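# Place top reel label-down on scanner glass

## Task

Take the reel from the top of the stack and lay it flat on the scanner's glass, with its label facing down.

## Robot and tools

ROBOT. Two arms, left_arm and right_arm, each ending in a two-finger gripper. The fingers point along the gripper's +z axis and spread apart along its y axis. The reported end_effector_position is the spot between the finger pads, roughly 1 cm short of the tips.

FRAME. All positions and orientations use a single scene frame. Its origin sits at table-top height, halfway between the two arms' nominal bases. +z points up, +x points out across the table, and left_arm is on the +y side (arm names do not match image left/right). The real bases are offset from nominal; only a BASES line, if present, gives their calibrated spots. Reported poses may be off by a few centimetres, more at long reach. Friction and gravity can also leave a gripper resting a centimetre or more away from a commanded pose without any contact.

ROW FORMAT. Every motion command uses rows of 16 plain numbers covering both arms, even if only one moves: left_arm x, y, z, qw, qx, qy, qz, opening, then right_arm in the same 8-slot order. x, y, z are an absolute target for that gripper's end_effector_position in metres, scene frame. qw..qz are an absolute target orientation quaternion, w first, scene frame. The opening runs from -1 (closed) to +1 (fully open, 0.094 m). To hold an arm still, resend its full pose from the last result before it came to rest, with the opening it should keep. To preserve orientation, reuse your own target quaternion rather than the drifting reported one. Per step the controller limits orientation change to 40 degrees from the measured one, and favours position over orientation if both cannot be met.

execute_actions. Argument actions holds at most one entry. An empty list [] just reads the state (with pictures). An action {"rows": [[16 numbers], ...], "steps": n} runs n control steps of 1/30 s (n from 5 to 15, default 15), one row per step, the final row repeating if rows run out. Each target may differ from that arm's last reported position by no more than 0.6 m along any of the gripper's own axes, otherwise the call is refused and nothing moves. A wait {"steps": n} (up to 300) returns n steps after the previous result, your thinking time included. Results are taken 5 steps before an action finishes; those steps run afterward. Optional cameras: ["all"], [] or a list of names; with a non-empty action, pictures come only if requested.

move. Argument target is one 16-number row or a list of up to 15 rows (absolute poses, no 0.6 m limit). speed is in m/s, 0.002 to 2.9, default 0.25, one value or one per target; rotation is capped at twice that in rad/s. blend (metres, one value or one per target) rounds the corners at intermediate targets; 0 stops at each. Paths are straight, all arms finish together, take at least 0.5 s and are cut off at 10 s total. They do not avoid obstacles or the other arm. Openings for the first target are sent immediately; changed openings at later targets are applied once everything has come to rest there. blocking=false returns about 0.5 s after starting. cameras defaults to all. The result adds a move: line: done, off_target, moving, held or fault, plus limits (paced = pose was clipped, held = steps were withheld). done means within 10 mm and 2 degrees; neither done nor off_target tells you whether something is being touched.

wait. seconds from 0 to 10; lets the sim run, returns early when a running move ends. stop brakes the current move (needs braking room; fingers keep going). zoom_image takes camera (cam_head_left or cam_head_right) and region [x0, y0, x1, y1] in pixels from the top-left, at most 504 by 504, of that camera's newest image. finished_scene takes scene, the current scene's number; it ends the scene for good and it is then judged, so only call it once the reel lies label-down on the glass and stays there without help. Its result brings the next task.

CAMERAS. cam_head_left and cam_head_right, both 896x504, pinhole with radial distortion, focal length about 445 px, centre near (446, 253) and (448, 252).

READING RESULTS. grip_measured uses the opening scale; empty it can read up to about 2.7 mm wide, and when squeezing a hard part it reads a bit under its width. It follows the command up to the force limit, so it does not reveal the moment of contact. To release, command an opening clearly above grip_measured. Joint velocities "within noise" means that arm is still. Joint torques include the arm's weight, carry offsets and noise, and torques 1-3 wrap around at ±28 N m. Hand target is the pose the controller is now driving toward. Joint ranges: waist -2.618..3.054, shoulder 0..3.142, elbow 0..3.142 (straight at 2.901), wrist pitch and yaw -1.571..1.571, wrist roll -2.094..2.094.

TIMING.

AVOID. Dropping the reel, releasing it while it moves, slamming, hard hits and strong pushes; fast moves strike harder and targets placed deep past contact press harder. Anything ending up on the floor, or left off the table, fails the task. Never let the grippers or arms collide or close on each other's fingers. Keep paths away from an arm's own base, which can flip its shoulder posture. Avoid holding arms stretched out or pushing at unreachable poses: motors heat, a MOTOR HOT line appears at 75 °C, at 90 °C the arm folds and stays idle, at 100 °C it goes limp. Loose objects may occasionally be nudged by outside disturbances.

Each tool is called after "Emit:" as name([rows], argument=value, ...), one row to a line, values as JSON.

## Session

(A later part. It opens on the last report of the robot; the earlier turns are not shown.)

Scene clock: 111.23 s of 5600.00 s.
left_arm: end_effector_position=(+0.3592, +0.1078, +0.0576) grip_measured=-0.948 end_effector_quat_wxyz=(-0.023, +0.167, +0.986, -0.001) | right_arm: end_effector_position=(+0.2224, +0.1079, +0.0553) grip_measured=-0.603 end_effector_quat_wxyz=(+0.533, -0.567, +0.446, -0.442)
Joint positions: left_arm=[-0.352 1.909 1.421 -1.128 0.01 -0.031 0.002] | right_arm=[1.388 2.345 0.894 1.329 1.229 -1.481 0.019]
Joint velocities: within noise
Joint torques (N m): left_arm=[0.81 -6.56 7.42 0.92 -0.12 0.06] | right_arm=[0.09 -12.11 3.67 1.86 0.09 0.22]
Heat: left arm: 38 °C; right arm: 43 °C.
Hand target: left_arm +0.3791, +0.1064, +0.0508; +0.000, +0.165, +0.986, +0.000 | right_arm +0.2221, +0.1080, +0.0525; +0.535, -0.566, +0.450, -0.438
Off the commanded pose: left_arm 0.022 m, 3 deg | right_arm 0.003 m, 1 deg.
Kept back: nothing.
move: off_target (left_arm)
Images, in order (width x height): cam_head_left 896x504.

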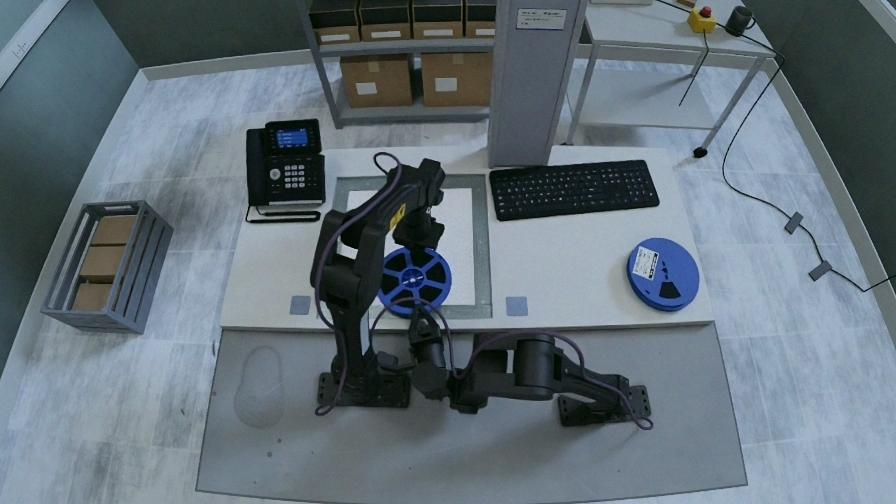

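Emit:
move([
  [0.375,0.106,0.050,0,0.165,0.986,0,-0.95,0.222,0.108,0.0545,0.534,-0.566,0.450,-0.437,-0.50],
  [0.385,0.106,0.050,0,0.165,0.986,0,-0.95,0.222,0.108,0.0545,0.534,-0.566,0.450,-0.437,-0.50],
], speed=0.035, cameras=["cam_head_left"])

Emit:
zoom_image(camera="cam_head_left", region=[360, 220, 480, 340])

Scene clock: 112.87 s of 5600.00 s.
left_arm: end_effector_position=(+0.3596, +0.1080, +0.0577) grip_measured=-0.948 end_effector_quat_wxyz=(-0.032, +0.168, +0.985, -0.001) | right_arm: end_effector_position=(+0.2223, +0.1080, +0.0578) grip_measured=-0.504 end_effector_quat_wxyz=(+0.535, -0.564, +0.448, -0.442)
Joint positions: left_arm=[-0.348 1.925 1.443 -1.15 0.015 -0.026 0.002] | right_arm=[1.389 2.342 0.895 1.337 1.233 -1.485 0.023]
Joint velocities: within noise
Joint torques (N m): left_arm=[0.91 -6.64 7.41 1.03 -0.14 0.06] | right_arm=[0.08 -12.52 3.49 1.72 0.04 0.26]
Heat: left arm: 38 °C; right arm: 43 °C.
Hand target: left_arm +0.3837, +0.1065, +0.0513; +0.000, +0.165, +0.986, +0.000 | right_arm +0.2220, +0.1080, +0.0545; +0.535, -0.566, +0.450, -0.438
Off the commanded pose: left_arm 0.027 m, 4 deg | right_arm 0.003 m, 1 deg.
Kept back: nothing.
move: off_target (left_arm)
Images, in order (width x height): cam_head_left 896x504.

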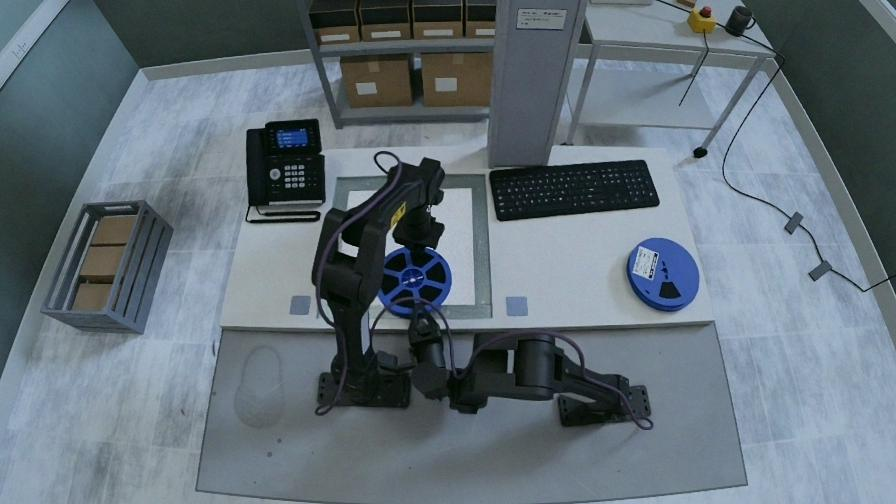

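Scaled by 4.200 from the camera's 896x504 image, which has a finer 1280x720 frame.

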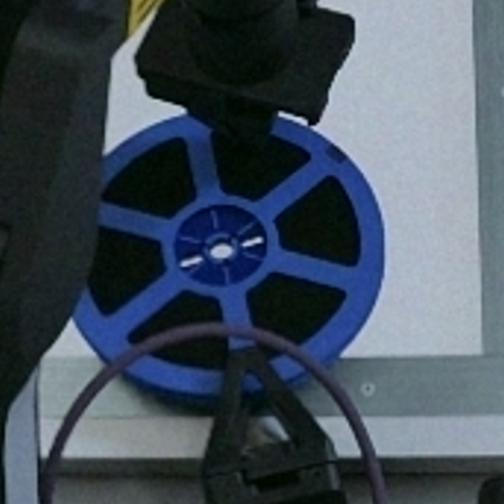

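Emit:
move(target=[0.395,0.106,0.056,0,0.165,0.986,0,-0.95,0.222,0.108,0.0545,0.534,-0.566,0.450,-0.437,-0.50], speed=0.035, cameras=["cam_head_left","cam_head_right"])

Emit:
zoom_image(camera="cam_head_left", region=[360, 220, 480, 340])

Emit:
zoom_image(camera="cam_head_right", region=[360, 220, 480, 340])

Scene clock: 114.23 s of 5600.00 s.
left_arm: end_effector_position=(+0.3720, +0.1082, +0.0583) grip_measured=-0.949 end_effector_quat_wxyz=(-0.031, +0.166, +0.986, -0.002) | right_arm: end_effector_position=(+0.2223, +0.1080, +0.0578) grip_measured=-0.504 end_effector_quat_wxyz=(+0.535, -0.564, +0.448, -0.442)
Joint positions: left_arm=[-0.335 1.966 1.502 -1.166 0.016 -0.017 0.002] | right_arm=[1.389 2.342 0.895 1.337 1.233 -1.485 0.023]
Joint velocities: within noise
Joint torques (N m): left_arm=[0.59 -7.83 8.31 0.84 -0.13 0.11] | right_arm=[0.08 -12.56 3.48 1.74 0.03 0.24]
Heat: left arm: 38 °C; right arm: 43 °C.
Hand target: left_arm +0.3940, +0.1064, +0.0569; +0.000, +0.165, +0.986, +0.000 | right_arm +0.2220, +0.1080, +0.0545; +0.535, -0.566, +0.450, -0.438
Off the commanded pose: left_arm 0.023 m, 4 deg | right_arm 0.003 m, 1 deg.
Kept back: nothing.
move: off_target (left_arm)

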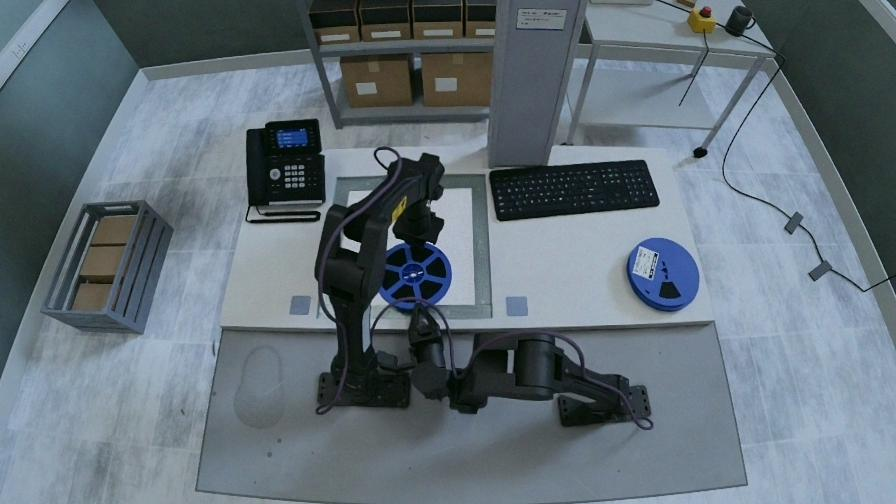

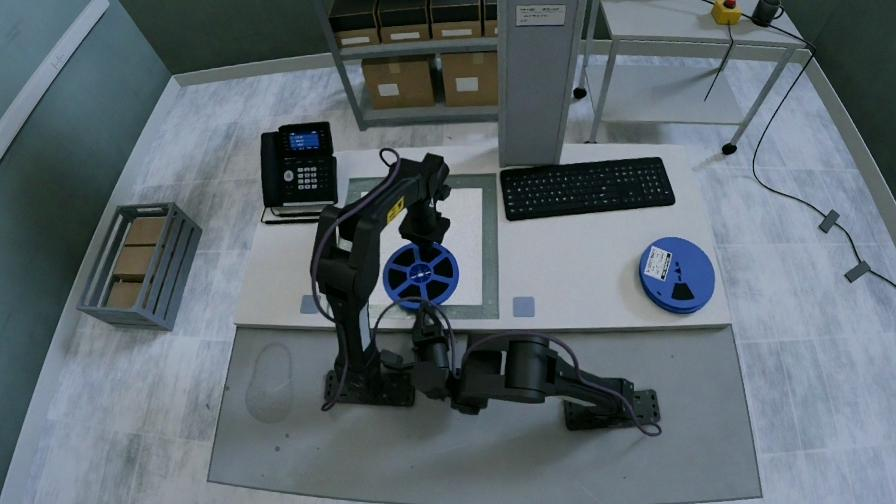

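Scaled by 4.200 from the camera's 896x504 image, which has a finer 1280x720 frame.

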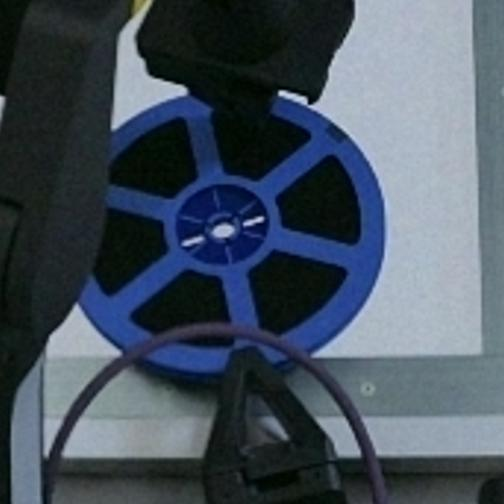

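Scaled by 4.200 from the camera's 896x504 image, which has a finer 1280x720 frame.

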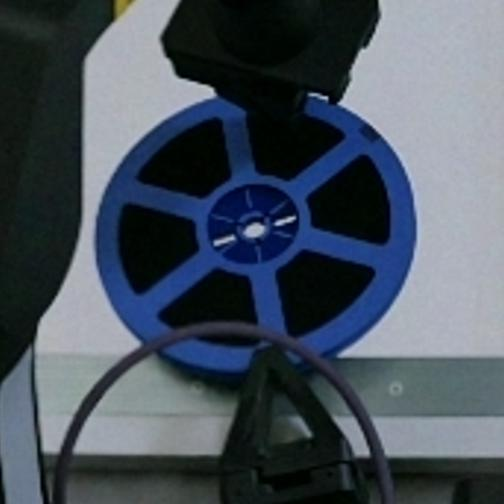

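Emit:
move(target=[0.41,0.106,0.055,0,0.165,0.986,0,-0.95,0.222,0.108,0.0545,0.534,-0.566,0.450,-0.437,-0.50], speed=0.03, cameras=["cam_head_left"])

Emit:
zoom_image(camera="cam_head_left", region=[360, 220, 480, 340])

Scene clock: 115.27 s of 5600.00 s.
left_arm: end_effector_position=(+0.3917, +0.1073, +0.0573) grip_measured=-0.949 end_effector_quat_wxyz=(-0.022, +0.165, +0.986, -0.003) | right_arm: end_effector_position=(+0.2223, +0.1080, +0.0578) grip_measured=-0.504 end_effector_quat_wxyz=(+0.535, -0.564, +0.448, -0.442)
Joint positions: left_arm=[-0.32 2.023 1.581 -1.172 0.013 -0.004 0.002] | right_arm=[1.389 2.342 0.895 1.337 1.233 -1.485 0.023]
Joint velocities: within noise
Joint torques (N m): left_arm=[0.46 -8.34 8.23 0.69 -0.11 0.04] | right_arm=[-0.01 -12.51 3.47 1.71 0.03 0.26]
Heat: left arm: 38 °C; right arm: 42 °C.
Hand target: left_arm +0.4093, +0.1063, +0.0555; +0.000, +0.165, +0.986, +0.000 | right_arm +0.2220, +0.1080, +0.0545; +0.535, -0.566, +0.450, -0.438
Off the commanded pose: left_arm 0.018 m, 3 deg | right_arm 0.003 m, 1 deg.
Kept back: nothing.
move: off_target (left_arm)
Images, in order (width x height): cam_head_left 896x504.

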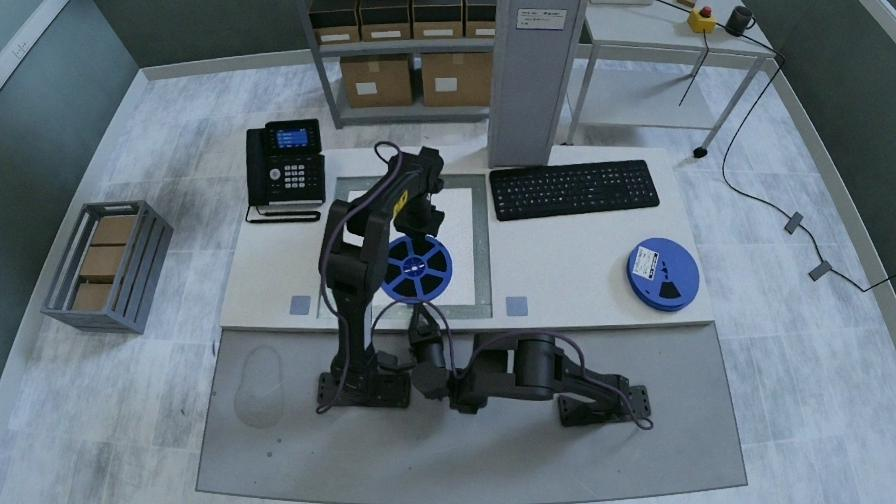

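Scaled by 4.200 from the camera's 896x504 image, which has a finer 1280x720 frame.

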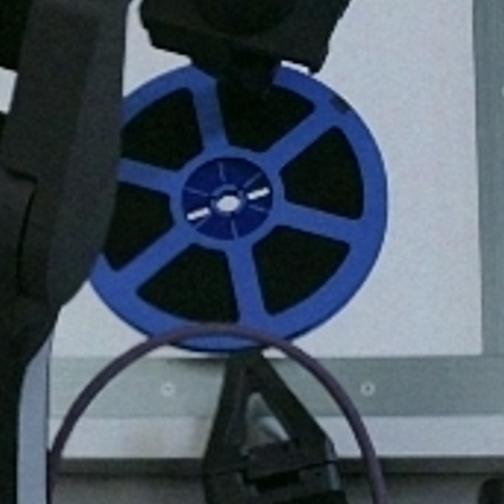

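Emit:
move(target=[0.43,0.106,0.054,0,0.165,0.986,0,-0.95,0.222,0.108,0.0545,0.534,-0.566,0.450,-0.437,-0.50], speed=0.03, cameras=["cam_head_left"])

Emit:
zoom_image(camera="cam_head_left", region=[360, 220, 480, 340])

Scene clock: 116.47 s of 5600.00 s.
left_arm: end_effector_position=(+0.4135, +0.1061, +0.0580) grip_measured=-0.949 end_effector_quat_wxyz=(-0.018, +0.165, +0.986, -0.004) | right_arm: end_effector_position=(+0.2223, +0.1080, +0.0578) grip_measured=-0.504 end_effector_quat_wxyz=(+0.535, -0.564, +0.448, -0.442)
Joint positions: left_arm=[-0.305 2.096 1.693 -1.202 0.013 0.012 0.002] | right_arm=[1.389 2.342 0.895 1.337 1.233 -1.485 0.023]
Joint velocities: within noise
Joint torques (N m): left_arm=[0.5 -8.85 8.38 0.68 -0.11 0.06] | right_arm=[0.09 -12.55 3.43 1.71 0.03 0.25]
Heat: left arm: 38 °C; right arm: 42 °C.
Hand target: left_arm +0.4294, +0.1063, +0.0544; +0.000, +0.165, +0.986, +0.000 | right_arm +0.2220, +0.1080, +0.0545; +0.535, -0.566, +0.450, -0.438
Off the commanded pose: left_arm 0.017 m, 2 deg | right_arm 0.003 m, 1 deg.
Kept back: nothing.
move: off_target (left_arm)
Images, in order (width x height): cam_head_left 896x504.

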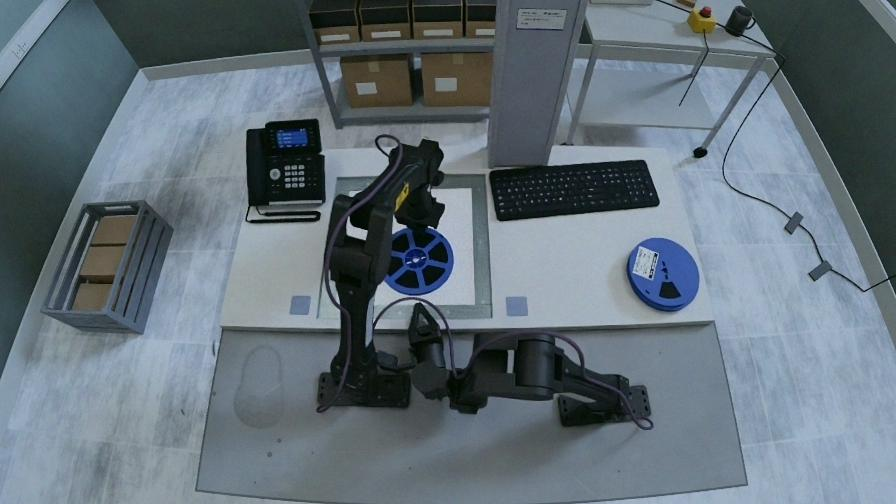

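Scaled by 4.200 from the camera's 896x504 image, which has a finer 1280x720 frame.

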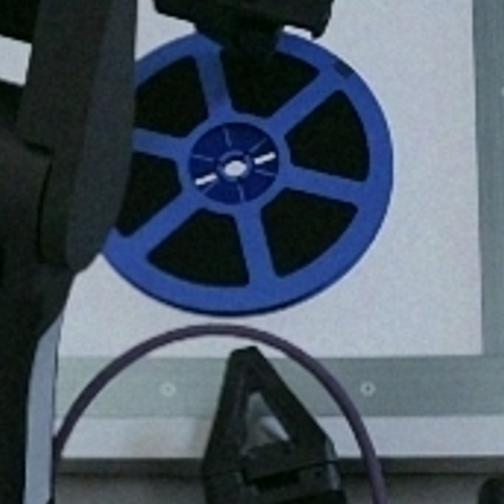

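Emit:
move([
  [0.398,0.106,0.060,0,0.165,0.986,0,-0.95,0.222,0.108,0.0545,0.534,-0.566,0.450,-0.437,-0.50],
  [0.398,0.108,0.12,0,0.165,0.986,0,-0.95,0.222,0.108,0.0545,0.534,-0.566,0.450,-0.437,-0.50],
  [0.38,0.16,0.22,0.02,0.15,0.986,0,-0.95,0.222,0.108,0.0545,0.534,-0.566,0.450,-0.437,-0.50],
  [0.28,0.35,0.28,0.370,-0.239,0.892,0.099,-0.95,0.222,0.108,0.0545,0.534,-0.566,0.450,-0.437,-0.50],
], speed=[0.05,0.06,0.12,0.2], cameras=["cam_head_left"])

Emit:
zoom_image(camera="cam_head_left", region=[320, 180, 520, 380])

Scene clock: 122.73 s of 5600.00 s.
left_arm: end_effector_position=(+0.2782, +0.3494, +0.2744) grip_measured=-0.949 end_effector_quat_wxyz=(+0.353, -0.237, +0.900, +0.100) | right_arm: end_effector_position=(+0.2223, +0.1080, +0.0578) grip_measured=-0.504 end_effector_quat_wxyz=(+0.535, -0.564, +0.448, -0.442)
Joint positions: left_arm=[0.411 0.981 1.229 -1.073 -0.096 -0.083 0.002] | right_arm=[1.389 2.342 0.895 1.337 1.233 -1.485 0.023]
Joint velocities: within noise
Joint torques (N m): left_arm=[0.39 -2.76 5.56 1.74 0.01 -0.02] | right_arm=[0.03 -12.53 3.48 1.73 0.04 0.27]
Heat: left arm: 38 °C; right arm: 42 °C.
Hand target: left_arm +0.2799, +0.3500, +0.2801; +0.370, -0.239, +0.892, +0.099 | right_arm +0.2220, +0.1080, +0.0545; +0.535, -0.566, +0.450, -0.438
Off the commanded pose: left_arm 0.006 m, 2 deg | right_arm 0.003 m, 1 deg.
Kept back: nothing.
move: done
Images, in order (width x height): cam_head_left 896x504.

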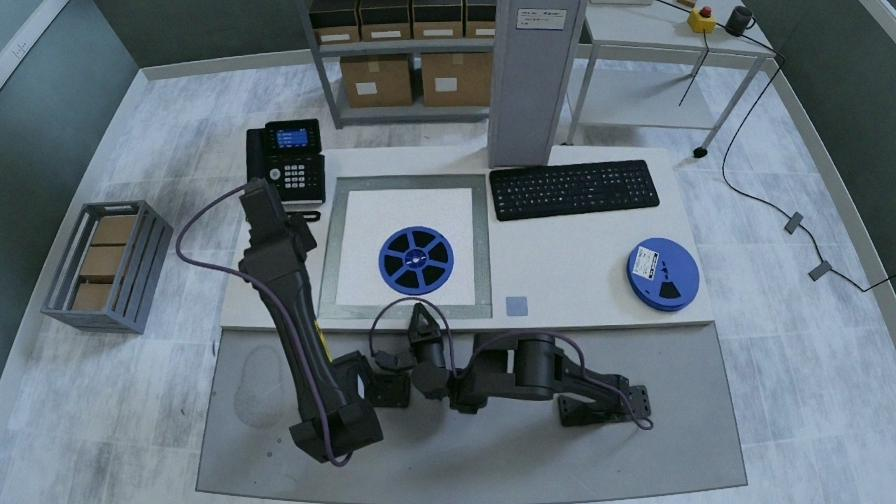

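Scaled by 2.520 from the camera's 896x504 image, which has a finer 1280x720 frame.

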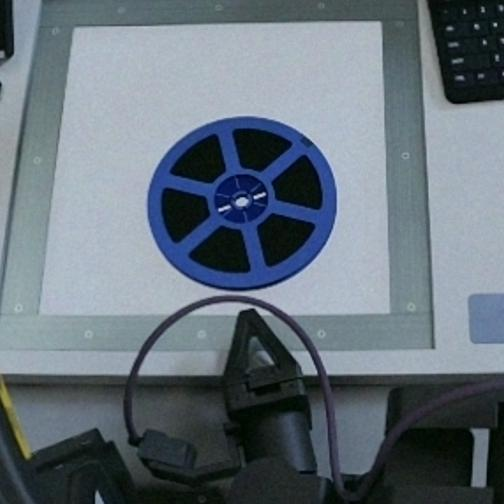

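Emit:
move([
  [0.28,0.35,0.28,0.370,-0.239,0.892,0.099,-0.95,0.210,0.09,0.09,0.534,-0.566,0.450,-0.437,-0.50],
  [0.28,0.35,0.28,0.370,-0.239,0.892,0.099,-0.95,0.20,0.03,0.15,0.5495,-0.5495,0.445,-0.445,-0.50],
], speed=0.1, blend=0.02, cameras=["cam_head_left"])

Emit:
zoom_image(camera="cam_head_left", region=[320, 180, 520, 380])

Scene clock: 124.63 s of 5600.00 s.
left_arm: end_effector_position=(+0.2788, +0.3493, +0.2746) grip_measured=-0.949 end_effector_quat_wxyz=(+0.354, -0.237, +0.899, +0.100) | right_arm: end_effector_position=(+0.2018, +0.0336, +0.1397) grip_measured=-0.502 end_effector_quat_wxyz=(+0.537, -0.565, +0.434, -0.452)
Joint positions: left_arm=[0.411 0.981 1.229 -1.07 -0.094 -0.083 0.002] | right_arm=[1.426 1.879 0.546 1.281 1.265 -1.567 0.023]
Joint velocities: within noise
Joint torques (N m): left_arm=[0.39 -2.77 5.59 1.81 0.04 -0.03] | right_arm=[0.47 -11.08 3.64 2.25 0.23 0.01]
Heat: left arm: 38 °C; right arm: 42 °C.
Hand target: left_arm +0.2799, +0.3499, +0.2799; +0.370, -0.239, +0.892, +0.099 | right_arm +0.2002, +0.0300, +0.1497; +0.549, -0.550, +0.445, -0.445
Off the commanded pose: left_arm 0.006 m, 2 deg | right_arm 0.011 m, 3 deg.
Kept back: nothing.
move: off_target (right_arm)
Images, in order (width x height): cam_head_left 896x504.

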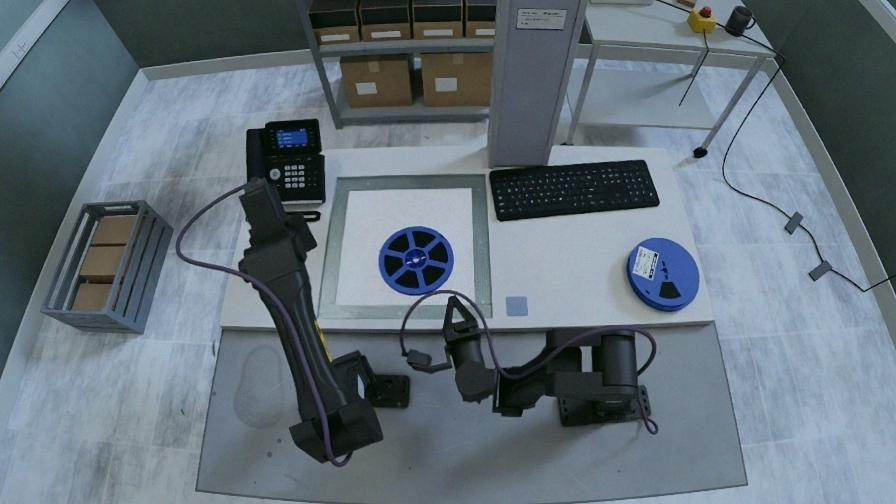

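Scaled by 2.520 from the camera's 896x504 image, which has a finer 1280x720 frame.

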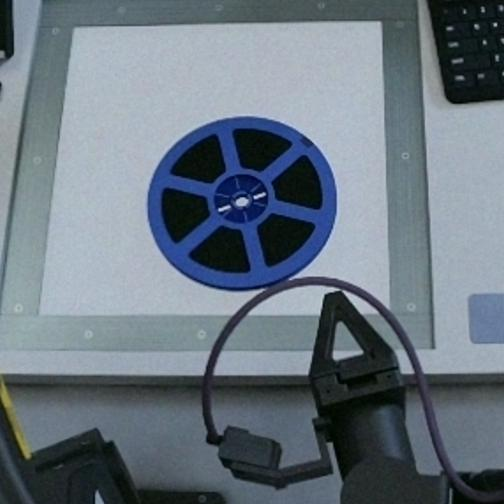

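Emit:
finished_scene(scene=2)

The scene is finished: the task was done.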